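# Hang the blue mug on the mug tree by its handle

## Task

Put the blue mug on the mug tree so that it hangs there by its handle and does not touch or rest on the tree's base.

## Robot and tools

Robot: two arms. left_arm carries a left hand and stands on the +y side; right_arm carries a right hand on the -y side. Base positions in the scene frame: left (-0.022, +0.329, +0.016) m, right (+0.049, -0.320, +0.003) m, each turned slightly about z. A camera stand is fixed behind the arms. A loose object may get nudged by itself now and then.

Frames: the scene frame has its origin at table-top height halfway between the nominal bases, +z up, +x out over the table. Fixed cameras and the table use it. Each arm reports hand poses in its own base frame, and offsets run along that arm's base axes, with rotations about the Hand target position. Reported positions can be a few centimetres off, worse at long reach.

Hand point: a point 0.05 m in front of the palm and 0.15 m from the wrist mount along the fingers. Its +z runs along the straight fingers (which extend 0.06-0.07 m past it, their centre lines 0.06 m toward -y), +y points out of the palm. For the right hand +x points away from the thumb; for the left hand +x points toward the thumb. A wrist bracket on the little-finger side reaches 0.10 m across the palm and can collide.

A row is 28 numbers, each in [-1, 1], always for both arms: left dx, dy, dz, rx, ry, rz, thumb_turn, thumb_bend, index, middle, ring, little, force_limit, speed, then the same 14 for the right arm. The six pose numbers are an offset, not a pose: they are measured from that arm's Hand target at the start of the action or move, in base axes; 1.0 equals 0.6 m or 180 degrees; rx, ry, rz form one rotation vector. All rows of one action, and all targets in one move list, count from that same start, so within them nothing accumulates; a new call starts from the new Hand target, so repeating an offset moves further. Six zeros re-request the current Hand target.

The six hand numbers are absolute positions: -1 open (thumb beside the palm, straight fingers), +1 closed (thumb across the palm, bent; fingers curled). force_limit maps -1..+1 to roughly 0..10 N at the fingertip (0..15 N for the two thumb motors). speed rises from near zero at -1 to full at +0.48 and stays full up to +1; full travel takes 0.49 s. For a soft grip close with speed -0.94 or lower. No value means 'unchanged': to keep a hand as it is, resend its last executed eight numbers; if it has none yet, send its hand_measured six, then hand_force_limit and hand_speed. With the thumb across the palm the hand holds objects 0.035-0.065 m thick, or a handle from about 0.025 m. To squeeze more, raise force_limit and send a target more closed than hand_measured; to loosen, send one more open.

Tools:
- execute_actions(actions, cameras): actions is a list of actions; each is a table of up to 15 rows, one per 1/30 s step, the last row held if shorter. Images come only when actions is [] or cameras asks.
- move(target, speed, blend, blocking, cameras): target is one 28-number row or a list of up to 15, offsets as above. Hand points travel straight lines, all finishing together, at least 0.5 s, capped at 10 s. speed in m/s, 0.002 to 4.3, default 0.25 (turn rate twice that in rad/s); one value or one per target. blend in metres rounds corners in a list; 0 stops at each. blocking=false returns after about 0.5 s while motion continues. Moves do not avoid obstacles or the other arm; faster means harder contact and more lag. Result adds a move: line (done, off_target, moving, held, fault) and limits such as paced or held.
- wait(seconds 0-10, cameras): run the scene while holding commands.
- stop(cameras): brake a running move.
- zoom_image(camera, region [x0, y0, x1, y1] pixels, at most 504x504): closer look at the latest image of cam_high, cam_low, cam_left_wrist or cam_right_wrist.
- show_instructions(): reference images.
- finished_scene(scene=1): ends the scene irrevocably; the mug must stay hung without help.

Cameras: cam_high and cam_low 896x504, cam_left_wrist and cam_right_wrist 672x504 (fisheye).

Results: end_effector_position (m) and end_effector_quat_wxyz in base frame; Hand target (last commanded pose after clipping, base for the next offset); step readings for actions; hand_measured, hand_stopped_by (moving, target, force, stalled, fault), hand_load_n (positive when pushed open; a dropped grip reads near 0); joint positions, velocities (may read 'within noise'), torques (offset and noisy, include gravity); motor temperatures.

Behaviour: orientation commands are clipped to 40 degrees from the measured orientation each step. Arms often rest 1-3 cm (up to 5 cm) short, mostly low; send the remainder as an offset. Small turns can shift the hand point a lot. A blocked arm keeps pressing; command back past the hand point to release. Joint ranges (rad): waist ±2.880, shoulder 0 to 3.142, elbow 0 to 3.019, wrist pitch -1.693 to 1.571, yaw ±1.571, roll ±2.094.

Avoid: dropping the mug or letting it fall far, releasing it while moving, hard hits on fixed or heavy items, knocking anything off the work area, excessive finger loads, any contact between the two arms or one hand gripping the other, paths close to an arm's own base, and long stretched or straining holds that heat motors (85 °C warns; 100 °C drops the arm for 30-60 s).

Each tool is called after ">>>" as name(argument=value, ...), one argument or row to a line, values as JSON.

Reference images:

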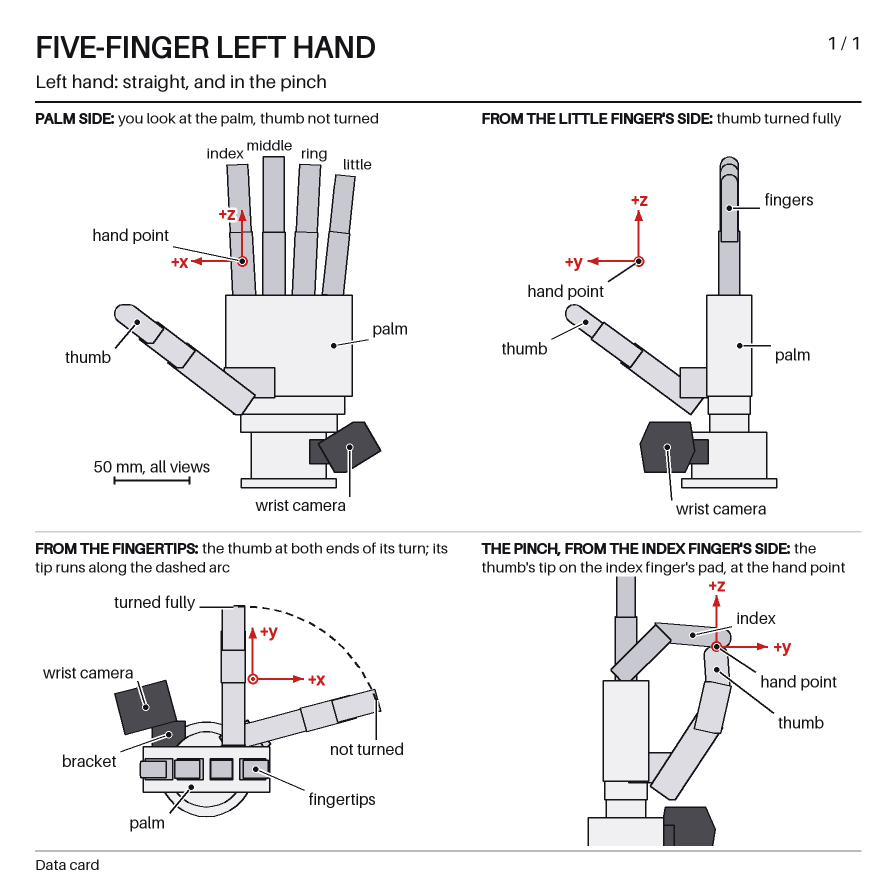

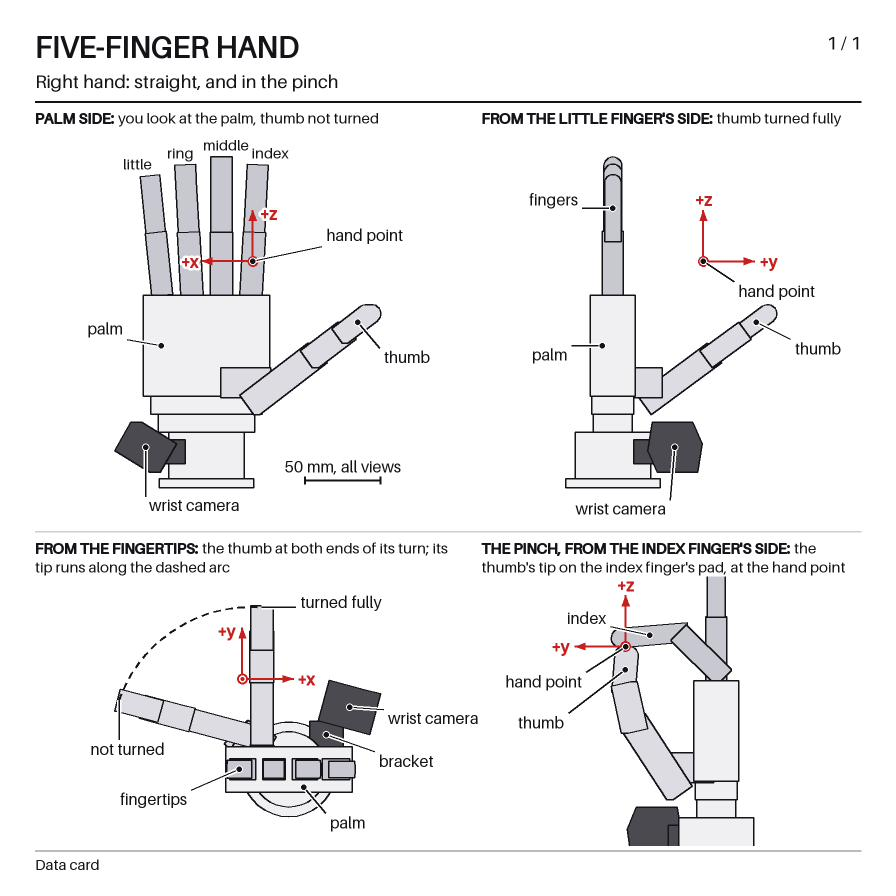

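## Session

>>> execute_actions(
  actions=[],
)

Scene clock: 0.00 s.
left_arm: end_effector_position=(+0.1413, +0.1567, +0.2122) hand_measured=(-1.000, -1.000, -1.000, -1.000, -1.000, -1.000) hand_load_n=(+0.0, +0.0, +0.0, +0.0, +0.0, +0.0) hand_stopped_by=(target, target, target, target, target, target) hand_force_limit=0.00 hand_speed=-0.80 end_effector_quat_wxyz=(+0.136, -0.026, +0.964, +0.226) | right_arm: end_effector_position=(+0.5636, +0.6075, +0.2058) hand_measured=(-1.000, -1.000, -1.000, -1.000, -1.000, -1.000) hand_load_n=(+0.0, +0.0, +0.0, +0.0, +0.0, +0.0) hand_stopped_by=(target, target, target, target, target, target) hand_force_limit=0.00 hand_speed=-0.80 end_effector_quat_wxyz=(-0.657, +0.735, +0.082, +0.150)
Joint positions: left_arm=[0.129 0.52 0.662 -1.37 -0.42 1.719] | right_arm=[0.652 2.065 1.715 0.216 -0.801 -0.431]
Joint velocities: within noise
Joint torques (N m): no reading
Motor temperatures (°C): left_arm=[27 36 31 33 28 29] | right_arm=[30 32 30 29 26 34]
Heat: left arm: hottest shoulder 36 °C; right arm: hottest wrist roll 34 °C.
Hand target: left_arm +0.1465, +0.1574, +0.2244; +0.151, -0.029, +0.961, +0.228 | right_arm +0.5681, +0.6109, +0.2062; -0.658, +0.733, +0.083, +0.152

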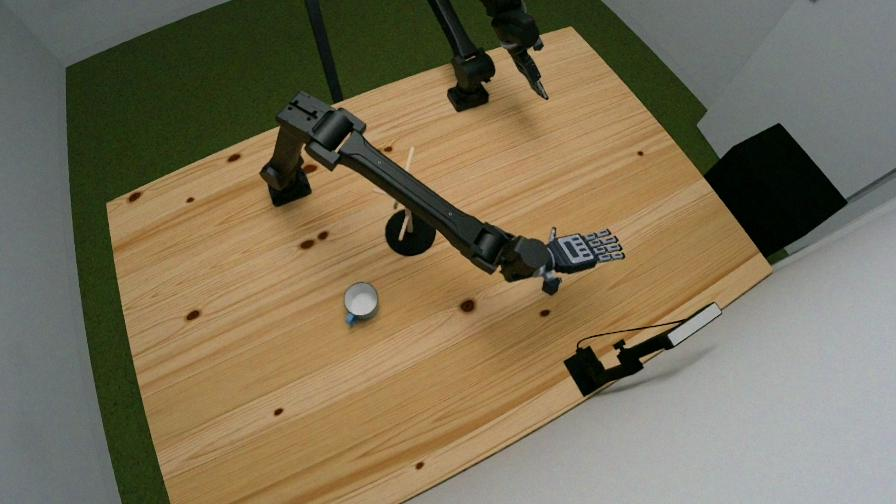

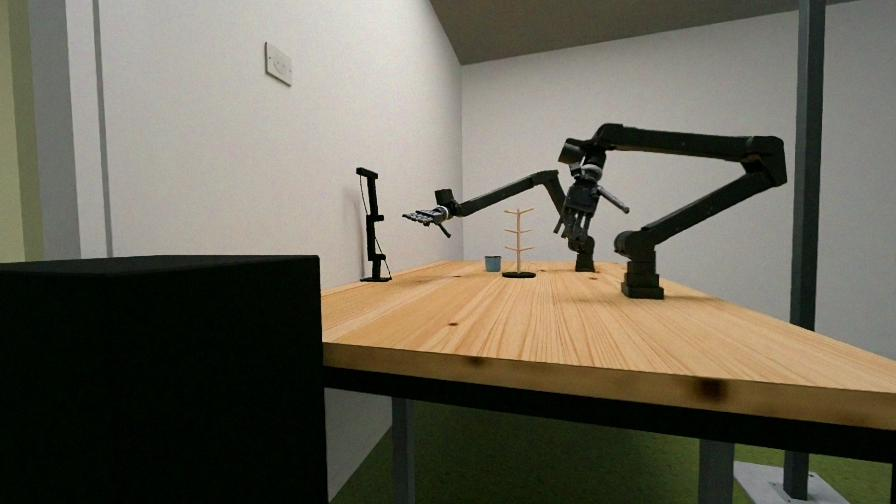

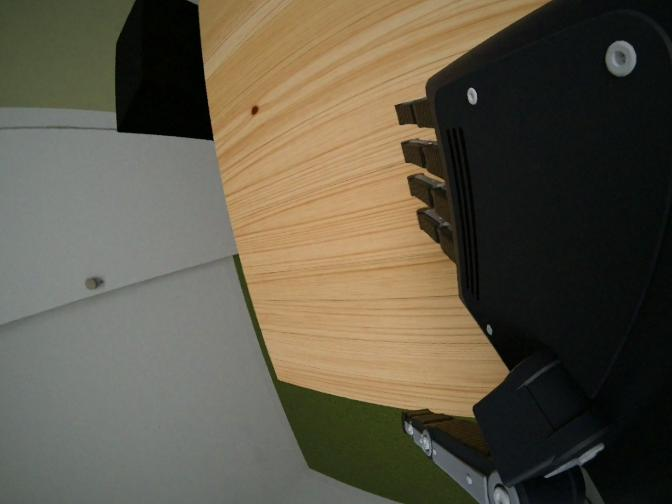

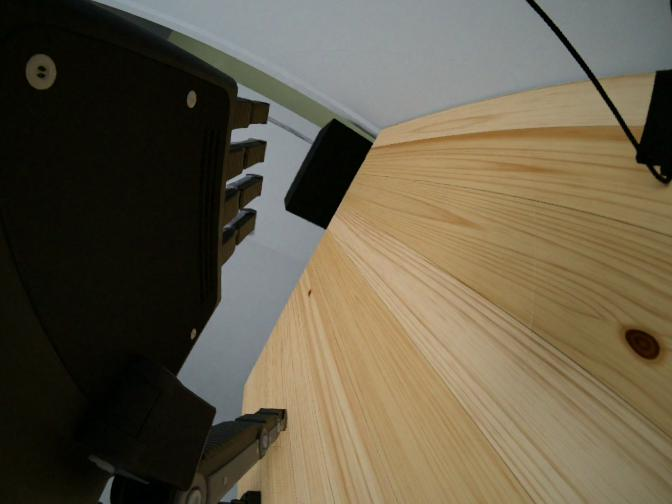

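>>> zoom_image(
  camera="cam_high",
  region=[300, 120, 500, 340],
)

>>> zoom_image(
  camera="cam_low",
  region=[380, 160, 600, 300],
)

Scaled by 2.291 from the camera's 896x504 image, which has a finer 1280x720 frame.

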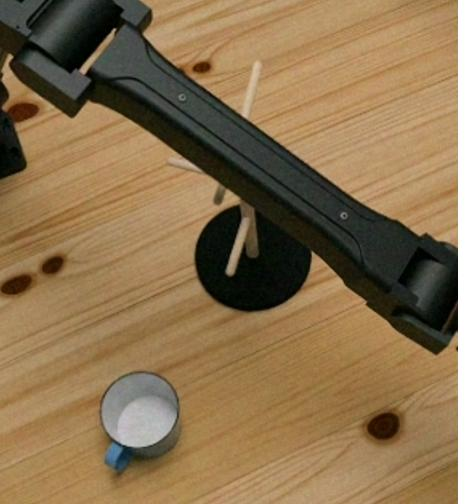

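Scaled by 2.291 from the camera's 896x504 image, which has a finer 1280x720 frame.

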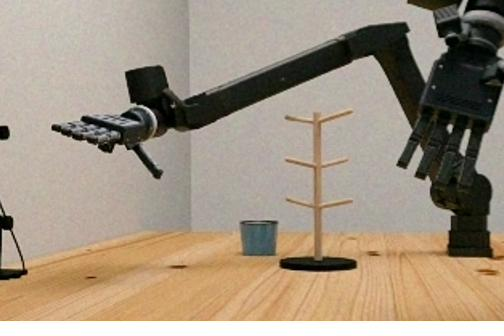

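>>> move(
  target=[
    [0,0,0,0,0,0,-1,-1,-1,-1,-1,-1,0,-0.8, 0.053,-0.102,0.223,0,0,0,1,-1,-1,-1,-1,-1,0,0.3],
    [0,0,0,0,0,0,-1,-1,-1,-1,-1,-1,0,-0.8, 0.253,-0.768,0.257,-0.105,-0.173,-0.127,1,-1,-1,-1,-1,-1,0,0.3],
    [0,0,0,0,0,0,-1,-1,-1,-1,-1,-1,0,-0.8, -0.28,-0.818,0.073,-0.2092,-0.3467,-0.2536,1,-1,-1,-1,-1,-1,0,0.3],
  ],
  blend=[0.05,0.08,0],
  speed=0.3,
  cameras=["all"],
)

Scene clock: 75.53 s.
left_arm: end_effector_position=(+0.1413, +0.1567, +0.2122) hand_measured=(-1.000, -1.000, -1.000, -1.000, -1.000, -1.000) hand_load_n=(+0.0, +0.0, +0.0, +0.0, +0.0, +0.0) hand_stopped_by=(target, target, target, target, target, target) hand_force_limit=0.00 hand_speed=-0.80 end_effector_quat_wxyz=(+0.136, -0.026, +0.964, +0.226) | right_arm: end_effector_position=(+0.4039, +0.1155, +0.2471) hand_measured=(+1.000, -1.000, -1.000, -1.000, -1.000, -1.000) hand_load_n=(+0.5, -0.5, +0.0, +0.0, +0.0, +0.0) hand_stopped_by=(target, target, target, target, target, target) hand_force_limit=0.00 hand_speed=0.30 end_effector_quat_wxyz=(-0.165, +0.695, +0.159, +0.682)
Joint positions: left_arm=[0.129 0.52 0.662 -1.37 -0.42 1.719] | right_arm=[0.387 0.778 0.341 0.422 -0.076 -1.559]
Joint torques (N m): left_arm=[1.73 2.49 10.92 0.83 -0.25 0.02] | right_arm=[1.38 -1.79 7.35 2.45 0.18 -0.16]
Motor temperatures (°C): left_arm=[27 36 36 33 28 29] | right_arm=[30 37 35 28 26 33]
Heat: left arm: hottest shoulder 36 °C; right arm: hottest shoulder 37 °C.
Hand target: left_arm +0.1465, +0.1574, +0.2244; +0.151, -0.029, +0.961, +0.228 | right_arm +0.4001, +0.1201, +0.2501; -0.166, +0.687, +0.167, +0.687
Off the commanded pose: left_arm 0.013 m, 2 deg | right_arm 0.007 m, 1 deg.
move: off_target (left_arm)

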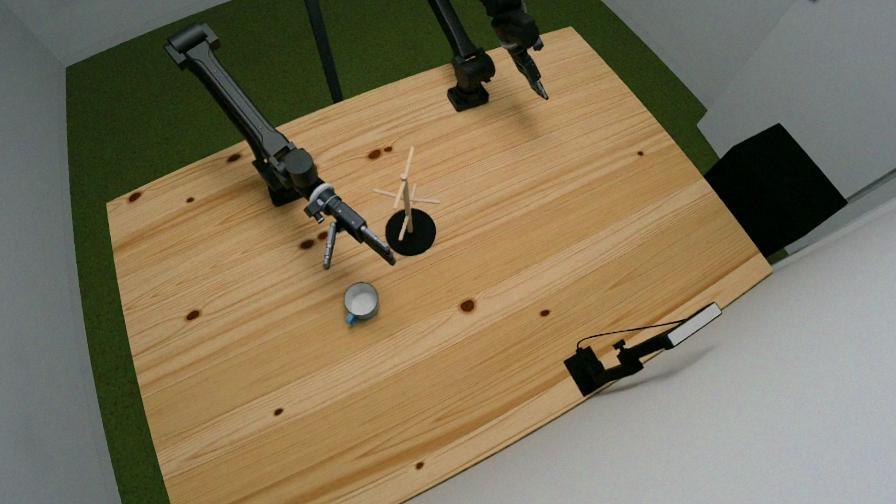

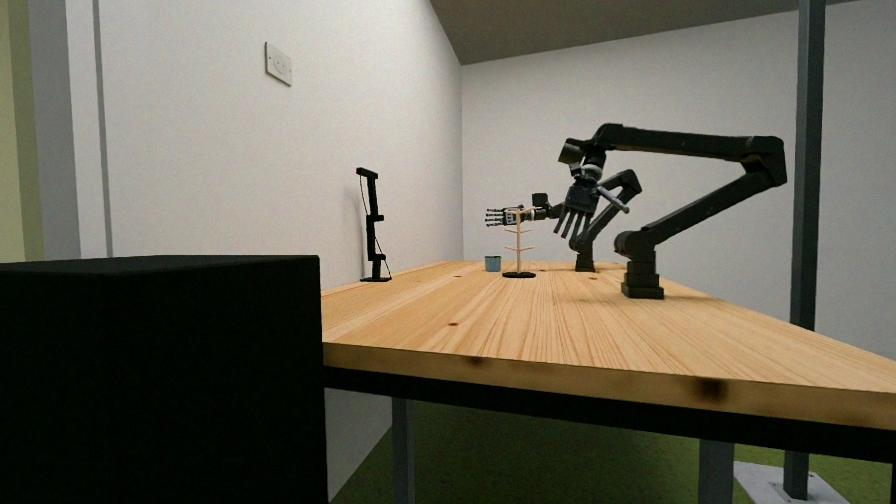

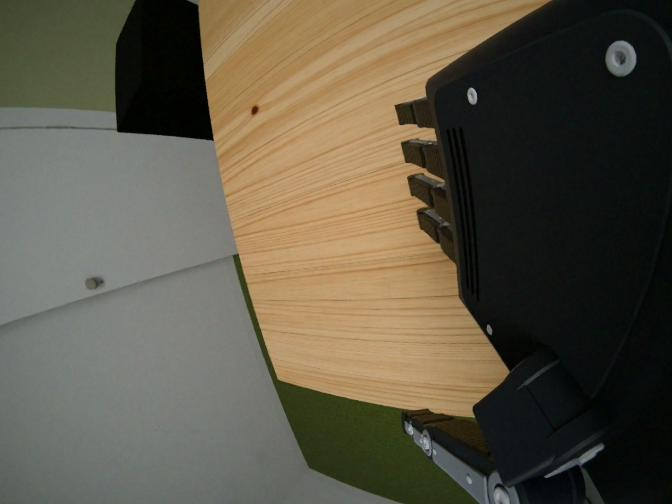

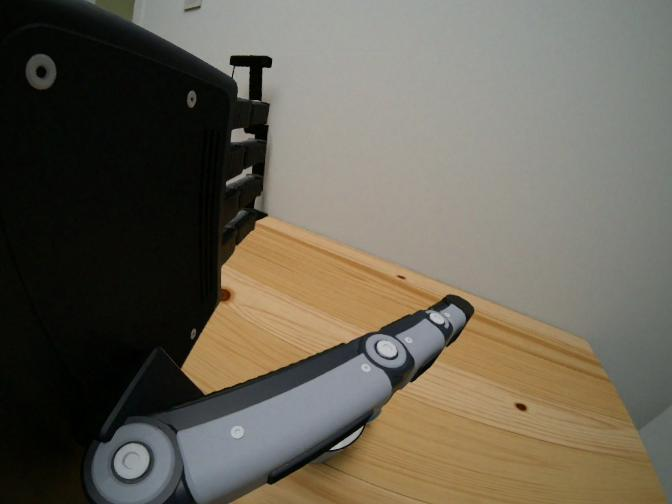

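>>> zoom_image(
  camera="cam_high",
  region=[260, 130, 460, 340],
)

>>> zoom_image(
  camera="cam_low",
  region=[440, 160, 640, 300],
)

Scaled by 2.400 from the camera's 896x504 image, which has a finer 1280x720 frame.

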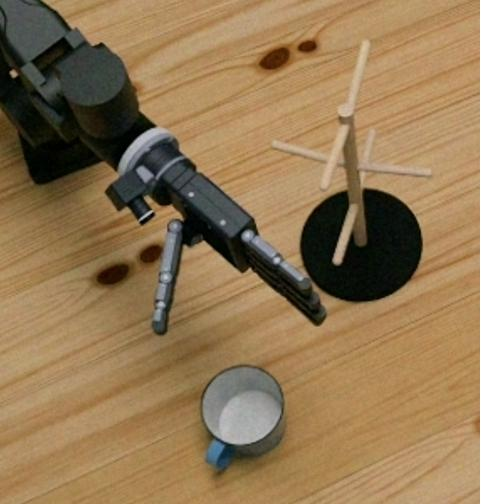

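Scaled by 2.520 from the camera's 896x504 image, which has a finer 1280x720 frame.

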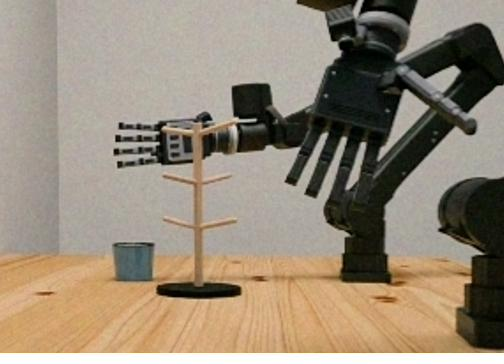

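>>> move(
  target=[0,0,0,0,0,0,-1,-1,-1,-1,-1,-1,0,-0.8, -0.0487,0.0195,-0.1333,0,0,0,1,-1,-1,-1,-1,-1,0,0.3],
  cameras=["all"],
)

>>> zoom_image(
  camera="cam_high",
  region=[260, 130, 460, 340],
)

>>> zoom_image(
  camera="cam_low",
  region=[440, 180, 580, 290],
)

Scene clock: 92.57 s.
left_arm: end_effector_position=(+0.1413, +0.1567, +0.2122) hand_measured=(-1.000, -1.000, -1.000, -1.000, -1.000, -1.000) hand_load_n=(+0.0, +0.0, +0.0, +0.0, -0.5, +0.0) hand_stopped_by=(target, target, target, target, target, target) hand_force_limit=0.00 hand_speed=-0.80 end_effector_quat_wxyz=(+0.136, -0.026, +0.964, +0.226) | right_arm: end_effector_position=(+0.3739, +0.1274, +0.1741) hand_measured=(+1.000, -1.000, -1.000, -1.000, -1.000, -1.000) hand_load_n=(+0.0, +0.0, +0.0, +0.0, +0.0, +0.0) hand_stopped_by=(target, target, target, target, target, target) hand_force_limit=0.00 hand_speed=0.30 end_effector_quat_wxyz=(-0.166, +0.688, +0.158, +0.689)
Joint positions: left_arm=[0.129 0.52 0.662 -1.37 -0.42 1.719] | right_arm=[0.5 0.948 0.151 0.802 0.038 -1.56]
Joint torques (N m): left_arm=[1.55 2.32 10.96 1.07 -0.26 -0.01] | right_arm=[1.44 -0.03 5.85 2.33 0.18 -0.16]
Heat: left arm: hottest elbow 36 °C; right arm: hottest shoulder 35 °C.
Hand target: left_arm +0.1465, +0.1574, +0.2244; +0.151, -0.029, +0.961, +0.228 | right_arm +0.3709, +0.1319, +0.1701; -0.166, +0.687, +0.167, +0.687
Off the commanded pose: left_arm 0.013 m, 2 deg | right_arm 0.007 m, 1 deg.
move: off_target (left_arm)

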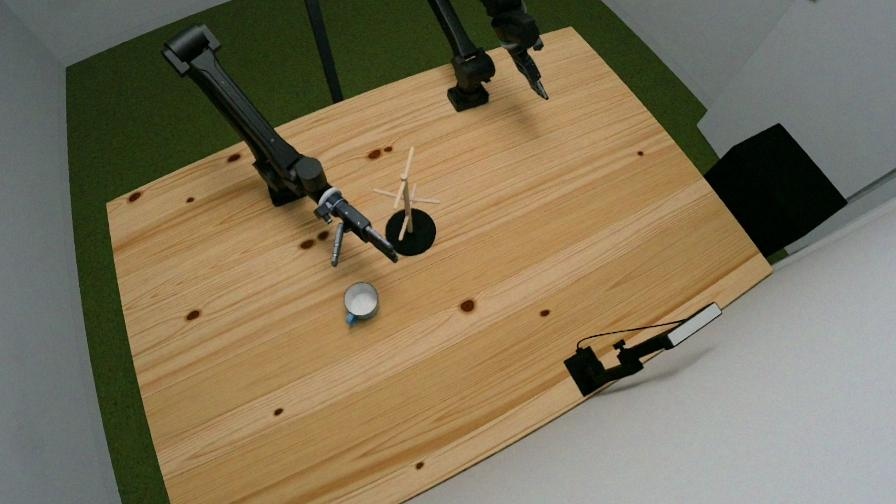

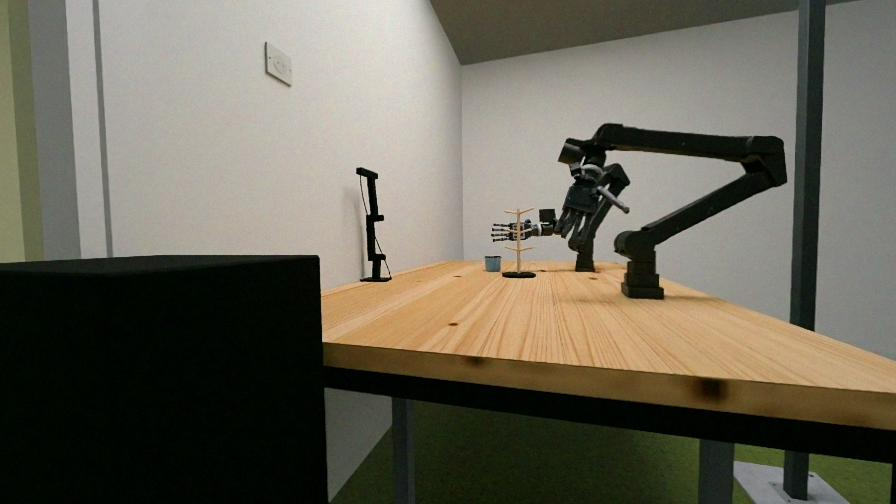

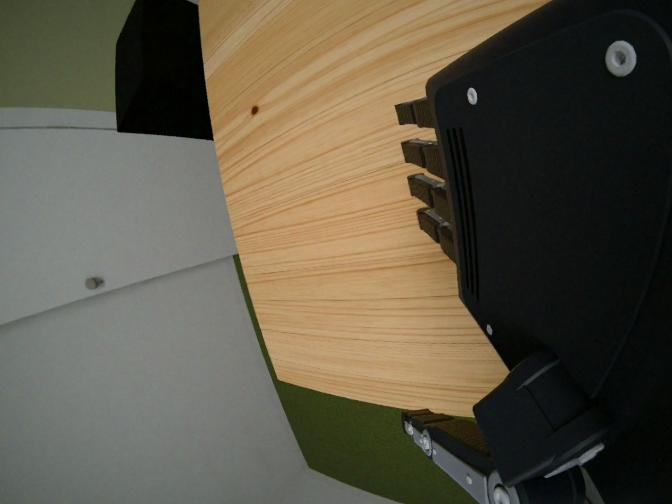

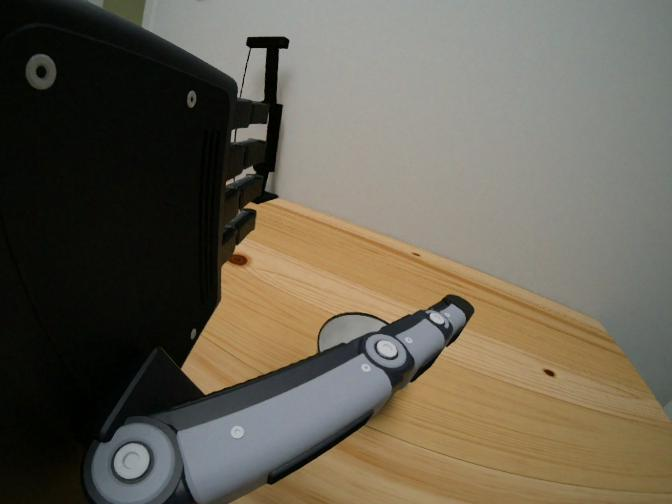

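Scaled by 2.400 from the camera's 896x504 image, which has a finer 1280x720 frame.

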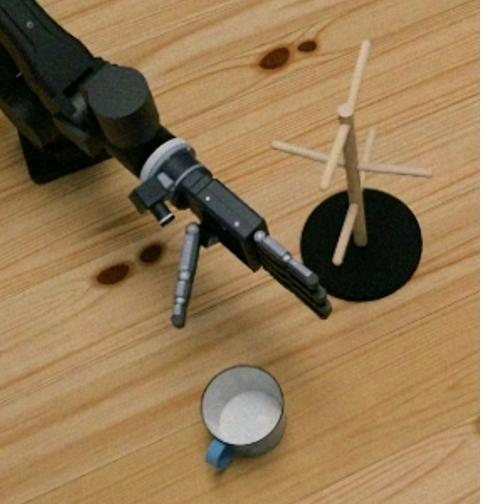

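Scaled by 3.600 from the camera's 896x504 image, which has a finer 1280x720 frame.

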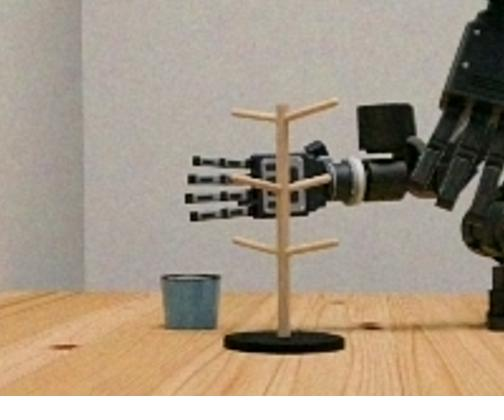

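>>> move(
  target=[0,0,0,0,0,0,-1,-1,-1,-1,-1,-1,0,-0.8, 0,0,-0.1167,0,0,0,1,-1,-1,-1,-1,-1,0,0.3],
  cameras=["all"],
)

>>> zoom_image(
  camera="cam_low",
  region=[440, 180, 580, 290],
)

>>> zoom_image(
  camera="cam_high",
  region=[300, 200, 440, 340],
)

Scene clock: 99.43 s.
left_arm: end_effector_position=(+0.1413, +0.1567, +0.2122) hand_measured=(-1.000, -1.000, -1.000, -1.000, -1.000, -1.000) hand_load_n=(+0.5, +0.0, +0.0, +0.0, +0.0, +0.0) hand_stopped_by=(target, target, target, target, target, target) hand_force_limit=0.00 hand_speed=-0.80 end_effector_quat_wxyz=(+0.136, -0.026, +0.964, +0.226) | right_arm: end_effector_position=(+0.3748, +0.1279, +0.1035) hand_measured=(+1.000, -1.000, -1.000, -1.000, -1.000, -1.000) hand_load_n=(+0.0, +0.0, +0.0, +0.0, +0.0, +0.0) hand_stopped_by=(target, target, target, target, target, target) hand_force_limit=0.00 hand_speed=0.30 end_effector_quat_wxyz=(-0.167, +0.687, +0.158, +0.690)
Joint positions: left_arm=[0.129 0.52 0.662 -1.37 -0.42 1.719] | right_arm=[0.5 1.527 0.09 1.444 0.038 -1.56]
Joint torques (N m): left_arm=[1.03 3.08 11.03 1.14 -0.23 0.07] | right_arm=[1.26 -3.25 1.8 2.43 0.17 -0.16]
Heat: left arm: hottest elbow 36 °C; right arm: hottest shoulder 35 °C.
Hand target: left_arm +0.1465, +0.1574, +0.2244; +0.151, -0.029, +0.961, +0.228 | right_arm +0.3709, +0.1319, +0.1002; -0.166, +0.687, +0.167, +0.687
Off the commanded pose: left_arm 0.013 m, 2 deg | right_arm 0.007 m, 1 deg.
move: off_target (left_arm)

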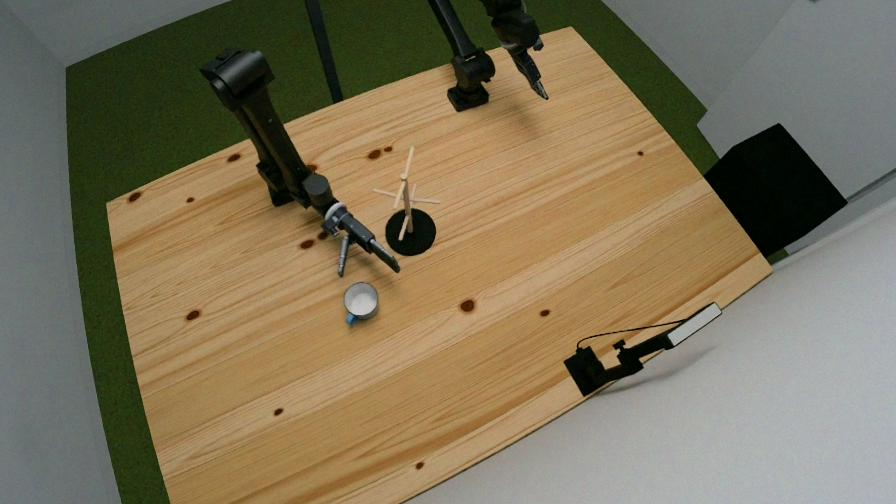

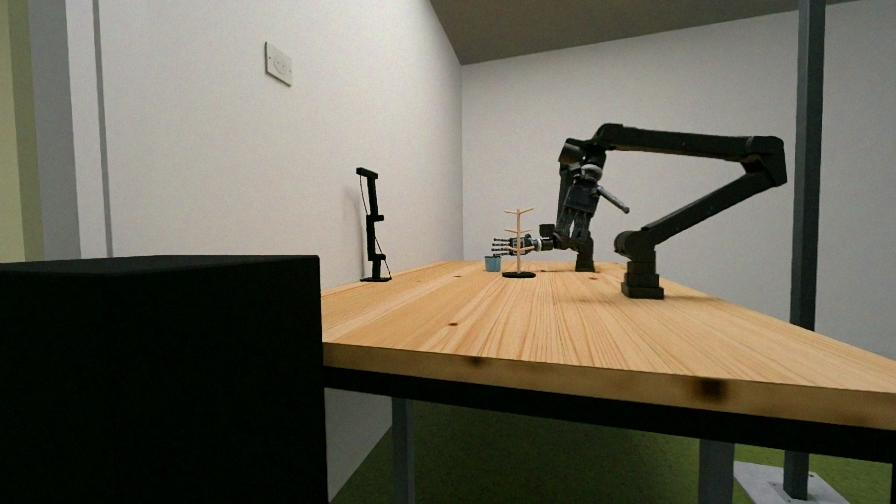

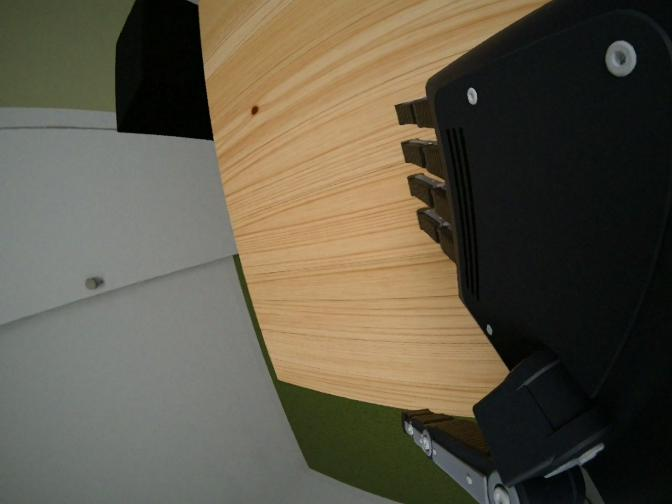

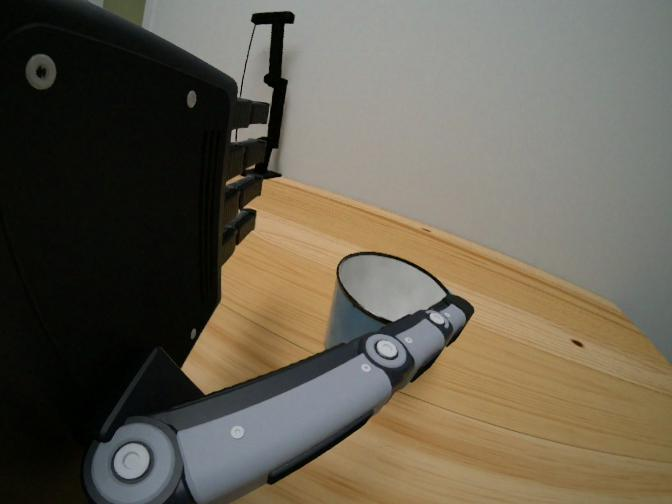

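Scaled by 3.600 from the camera's 896x504 image, which has a finer 1280x720 frame.

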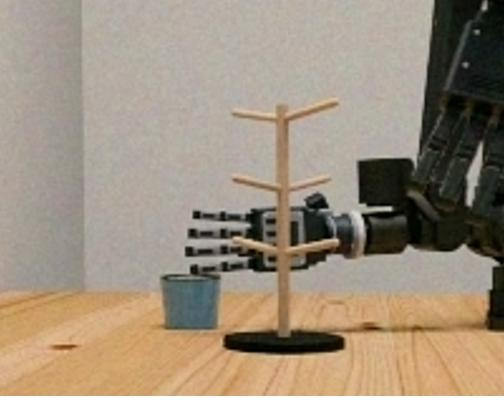

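Scaled by 3.600 from the camera's 896x504 image, which has a finer 1280x720 frame.

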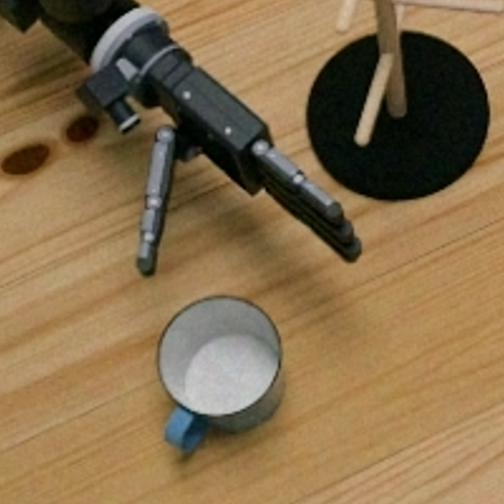

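>>> move(
  target=[0,0,0,0,0,0,-1,-1,-1,-1,-1,-1,0,-0.8, 0,0,-0.07,0,0,0,1,-1,-1,-1,-1,-1,0,0.3],
  cameras=["cam_low","cam_high","cam_right_wrist"],
  speed=0.12,
)

>>> zoom_image(
  camera="cam_low",
  region=[440, 180, 580, 290],
)

>>> zoom_image(
  camera="cam_high",
  region=[300, 200, 440, 340],
)

Scene clock: 102.17 s.
left_arm: end_effector_position=(+0.1413, +0.1567, +0.2122) hand_measured=(-1.000, -1.000, -1.000, -1.000, -1.000, -1.000) hand_load_n=(+0.0, +0.0, +0.0, +0.0, +0.0, +0.0) hand_stopped_by=(target, target, target, target, target, target) hand_force_limit=0.00 hand_speed=-0.80 end_effector_quat_wxyz=(+0.136, -0.026, +0.964, +0.226) | right_arm: end_effector_position=(+0.3702, +0.1251, +0.0594) hand_measured=(+1.000, -1.000, -1.000, -1.000, -1.000, -1.000) hand_load_n=(+0.0, +0.0, +0.0, +0.0, +0.0, +0.0) hand_stopped_by=(target, target, target, target, target, target) hand_force_limit=0.00 hand_speed=0.30 end_effector_quat_wxyz=(-0.157, +0.715, +0.164, +0.661)
Joint positions: left_arm=[0.129 0.52 0.662 -1.37 -0.42 1.719] | right_arm=[0.502 1.74 0.09 1.573 0.043 -1.56]
Joint torques (N m): left_arm=[1.61 2.08 10.78 1.01 -0.32 0] | right_arm=[1.49 -4.48 1.24 2.4 0.17 -0.02]
Heat: left arm: hottest elbow 37 °C; right arm: hottest shoulder 34 °C.
Hand target: left_arm +0.1465, +0.1574, +0.2244; +0.151, -0.029, +0.961, +0.228 | right_arm +0.3709, +0.1320, +0.0581; -0.166, +0.687, +0.167, +0.687
Off the commanded pose: left_arm 0.013 m, 2 deg | right_arm 0.007 m, 5 deg.
joint sent to its limit (right arm) — joint 4 (wrist pitch), upper limit. The joint targets are off in orientation, not in position.
move: off_target (left_arm, right_arm)
Images, in order (width x height): cam_high 896x504, cam_low 896x504, cam_right_wrist 672x504.

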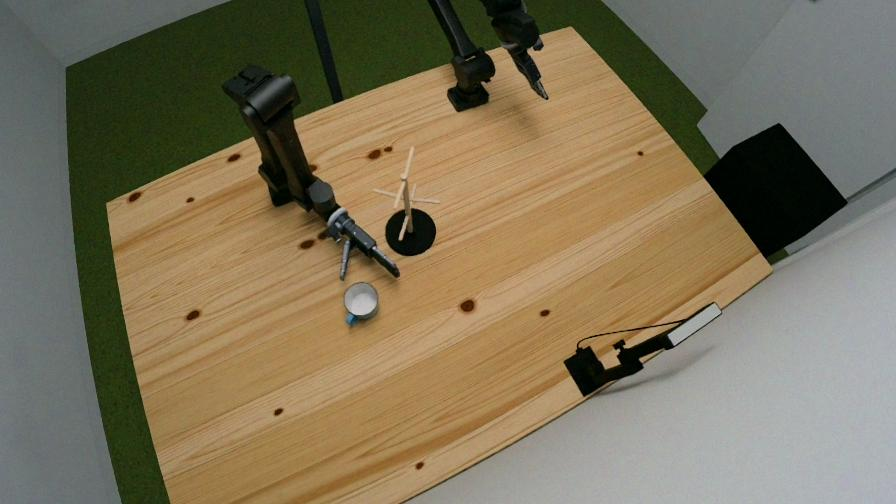

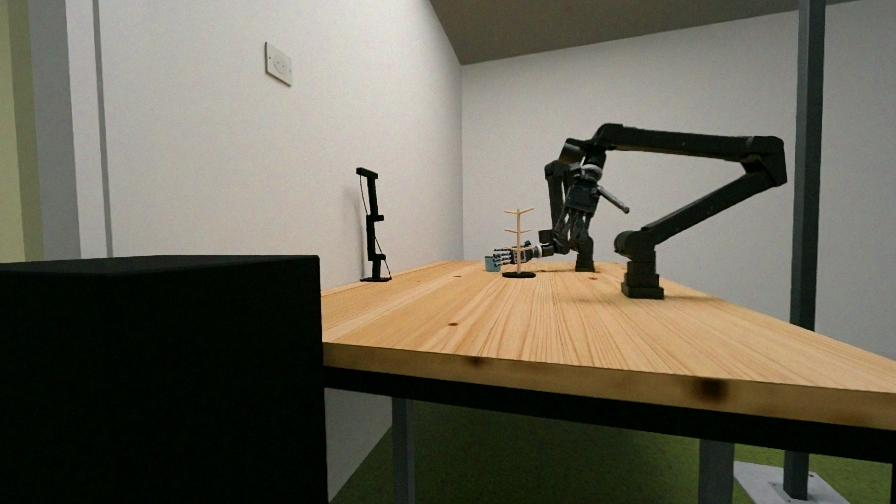

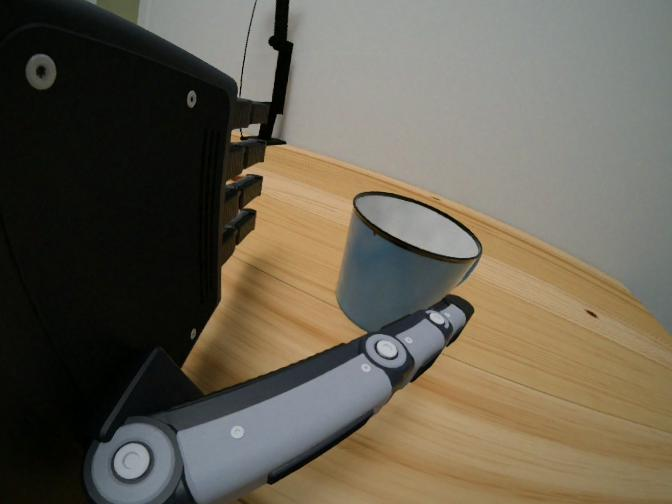

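Scaled by 3.600 from the camera's 896x504 image, which has a finer 1280x720 frame.

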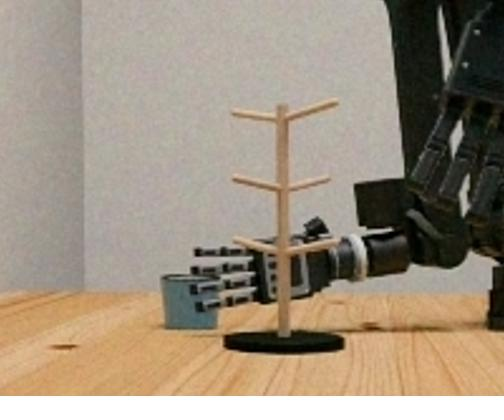

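Scaled by 3.600 from the camera's 896x504 image, which has a finer 1280x720 frame.

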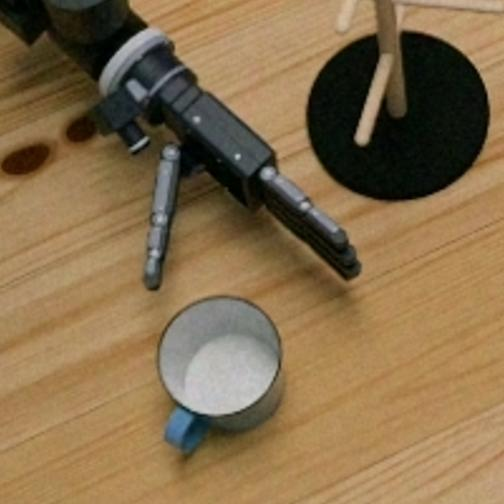

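>>> move(
  target=[0,0,0,0,0,0,-1,-1,-1,-1,-1,-1,0,-0.8, 0.0793,-0.047,0,0,0,0,1,-1,-1,-1,-1,-1,0,0.3],
  cameras=["cam_low","cam_high","cam_right_wrist"],
  speed=0.08,
)

>>> zoom_image(
  camera="cam_high",
  region=[300, 200, 440, 340],
)

Scene clock: 107.23 s.
left_arm: end_effector_position=(+0.1413, +0.1567, +0.2122) hand_measured=(-1.000, -1.000, -1.000, -1.000, -1.000, -1.000) hand_load_n=(+0.0, +0.0, +0.0, +0.5, +0.0, +0.0) hand_stopped_by=(target, target, target, target, target, target) hand_force_limit=0.00 hand_speed=-0.80 end_effector_quat_wxyz=(+0.136, -0.026, +0.964, +0.226) | right_arm: end_effector_position=(+0.4130, +0.1085, +0.0590) hand_measured=(+1.000, -1.000, -1.000, -1.000, -1.000, -1.000) hand_load_n=(+0.0, +0.0, +0.0, +0.0, +0.0, +0.0) hand_stopped_by=(target, target, target, target, target, target) hand_force_limit=0.00 hand_speed=0.30 end_effector_quat_wxyz=(-0.172, +0.704, +0.168, +0.669)
Joint positions: left_arm=[0.129 0.52 0.662 -1.37 -0.42 1.719] | right_arm=[0.322 1.792 0.172 1.573 -0.164 -1.561]
Joint torques (N m): left_arm=[1.2 2.14 10.91 0.79 -0.26 0.02] | right_arm=[-1.32 -5.48 1.63 2.44 -0.05 -0.16]
Heat: left arm: hottest elbow 37 °C; right arm: hottest shoulder 34 °C.
Hand target: left_arm +0.1465, +0.1574, +0.2244; +0.151, -0.029, +0.961, +0.228 | right_arm +0.4184, +0.1037, +0.0581; -0.166, +0.687, +0.167, +0.687
Off the commanded pose: left_arm 0.013 m, 2 deg | right_arm 0.007 m, 3 deg.
joint sent to its limit (right arm) — joint 4 (wrist pitch), upper limit. The joint targets still meet the commanded pose.
move: off_target (left_arm, right_arm)
Images, in order (width x height): cam_high 896x504, cam_low 896x504, cam_right_wrist 672x504.

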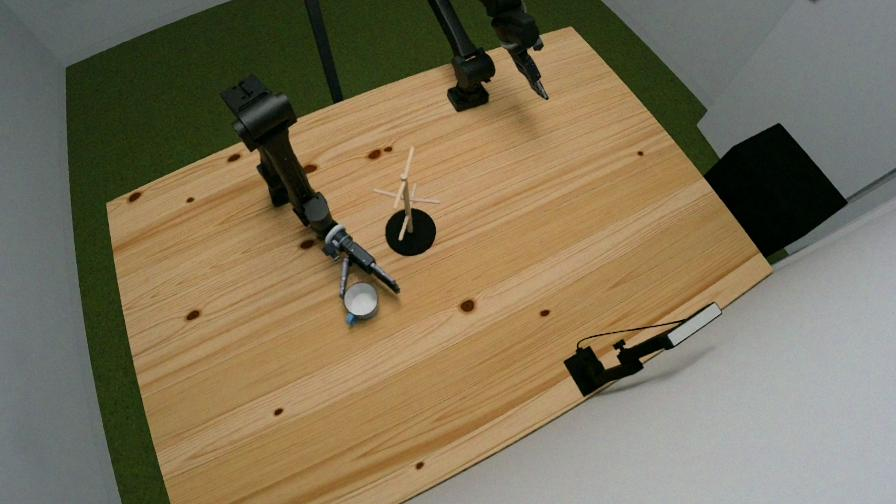

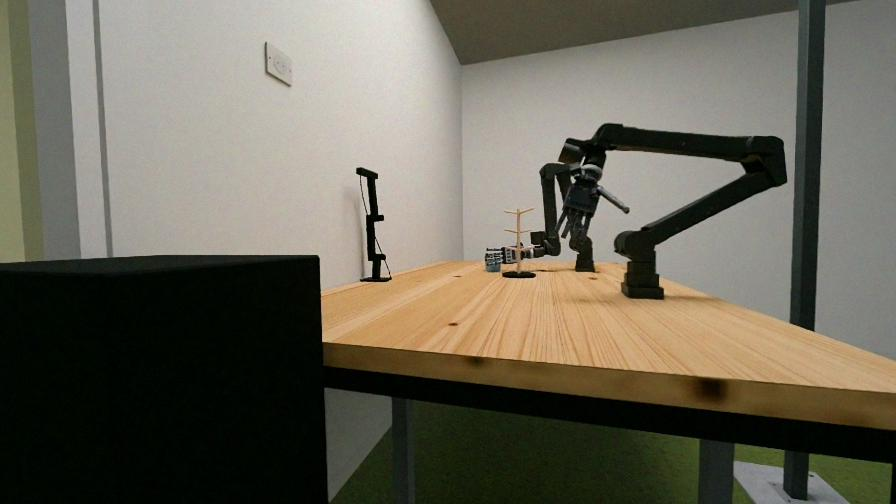

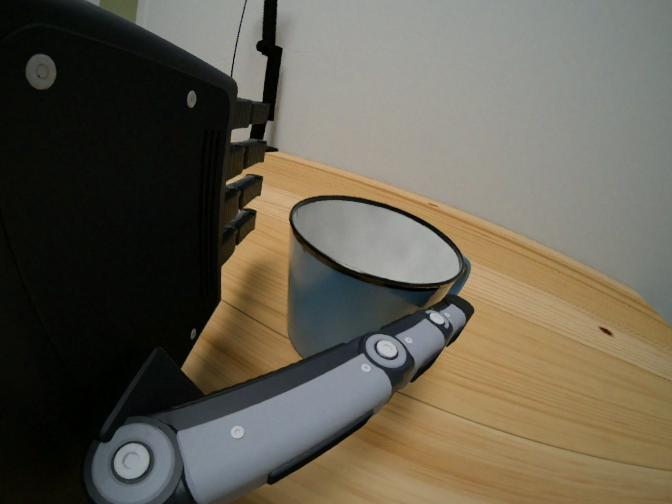

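Scaled by 3.600 from the camera's 896x504 image, which has a finer 1280x720 frame.

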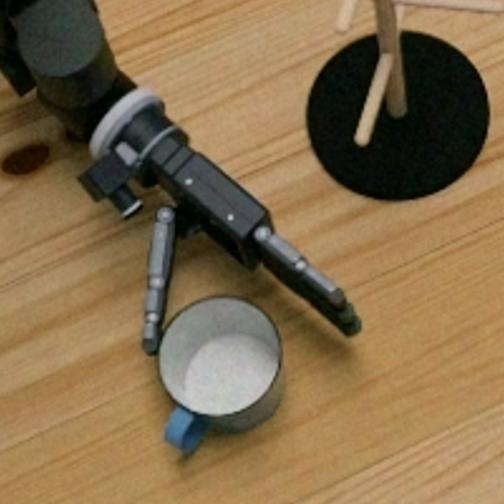

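>>> move(
  target=[0,0,0,0,0,0,-1,-1,-1,-1,-1,-1,0,-0.8, 0.0175,-0.034,0,0,0,0,1,-1,-1,-1,-1,-1,0,0.3],
  cameras=["cam_high","cam_right_wrist"],
  speed=0.06,
)

>>> zoom_image(
  camera="cam_high",
  region=[300, 200, 440, 340],
)

Scene clock: 110.27 s.
left_arm: end_effector_position=(+0.1413, +0.1567, +0.2122) hand_measured=(-1.000, -1.000, -1.000, -1.000, -1.000, -1.000) hand_load_n=(+0.0, +0.0, +0.0, +0.0, -0.5, +0.0) hand_stopped_by=(target, target, target, target, target, target) hand_force_limit=0.00 hand_speed=-0.80 end_effector_quat_wxyz=(+0.136, -0.026, +0.964, +0.226) | right_arm: end_effector_position=(+0.4235, +0.0888, +0.0589) hand_measured=(+1.000, -1.000, -1.000, -1.000, -1.000, -1.000) hand_load_n=(+0.5, +0.0, +0.0, +0.0, +0.0, +0.0) hand_stopped_by=(target, target, target, target, target, target) hand_force_limit=0.00 hand_speed=0.30 end_effector_quat_wxyz=(-0.173, +0.702, +0.168, +0.670)
Joint positions: left_arm=[0.129 0.52 0.662 -1.37 -0.42 1.719] | right_arm=[0.225 1.801 0.185 1.573 -0.263 -1.564]
Joint torques (N m): left_arm=[1.96 2.49 10.95 0.94 -0.3 -0.04] | right_arm=[-1.44 -5.6 1.72 2.45 -0.04 -0.16]
Heat: left arm: hottest elbow 37 °C; right arm: hottest shoulder 34 °C.
Hand target: left_arm +0.1465, +0.1574, +0.2244; +0.151, -0.029, +0.961, +0.228 | right_arm +0.4289, +0.0833, +0.0581; -0.166, +0.687, +0.167, +0.687
Off the commanded pose: left_arm 0.013 m, 2 deg | right_arm 0.008 m, 3 deg.
joint sent to its limit (right arm) — joint 4 (wrist pitch), upper limit. The joint targets still meet the commanded pose.
move: off_target (left_arm, right_arm)
Images, in order (width x height): cam_high 896x504, cam_right_wrist 672x504.

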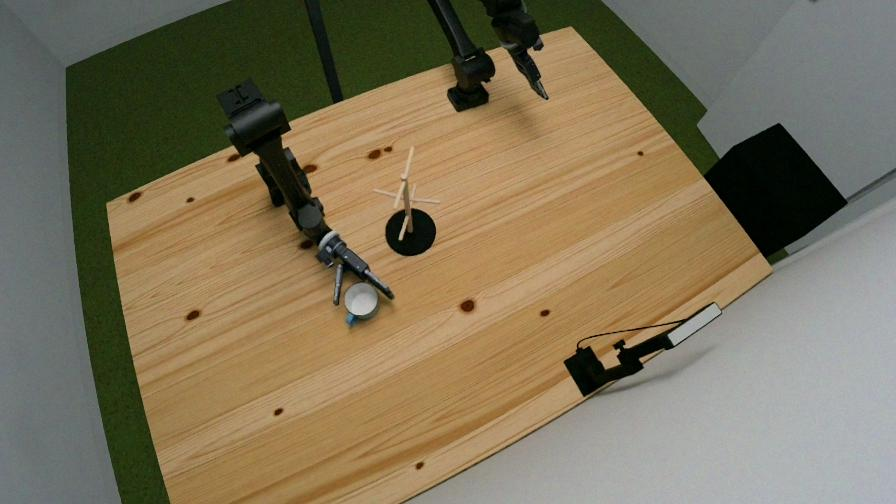

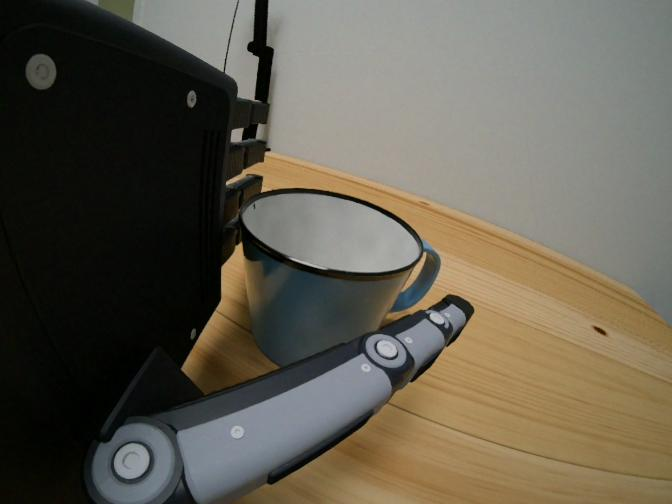

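Scaled by 3.600 from the camera's 896x504 image, which has a finer 1280x720 frame.

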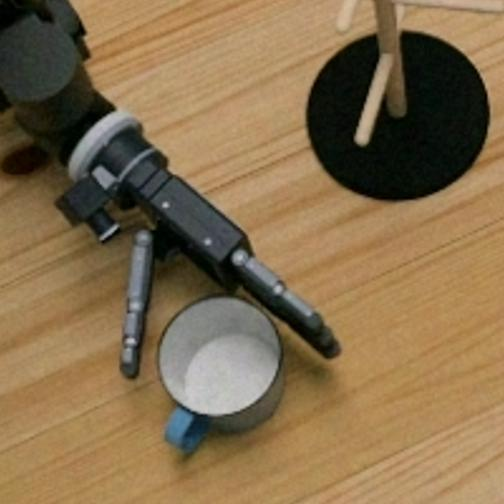

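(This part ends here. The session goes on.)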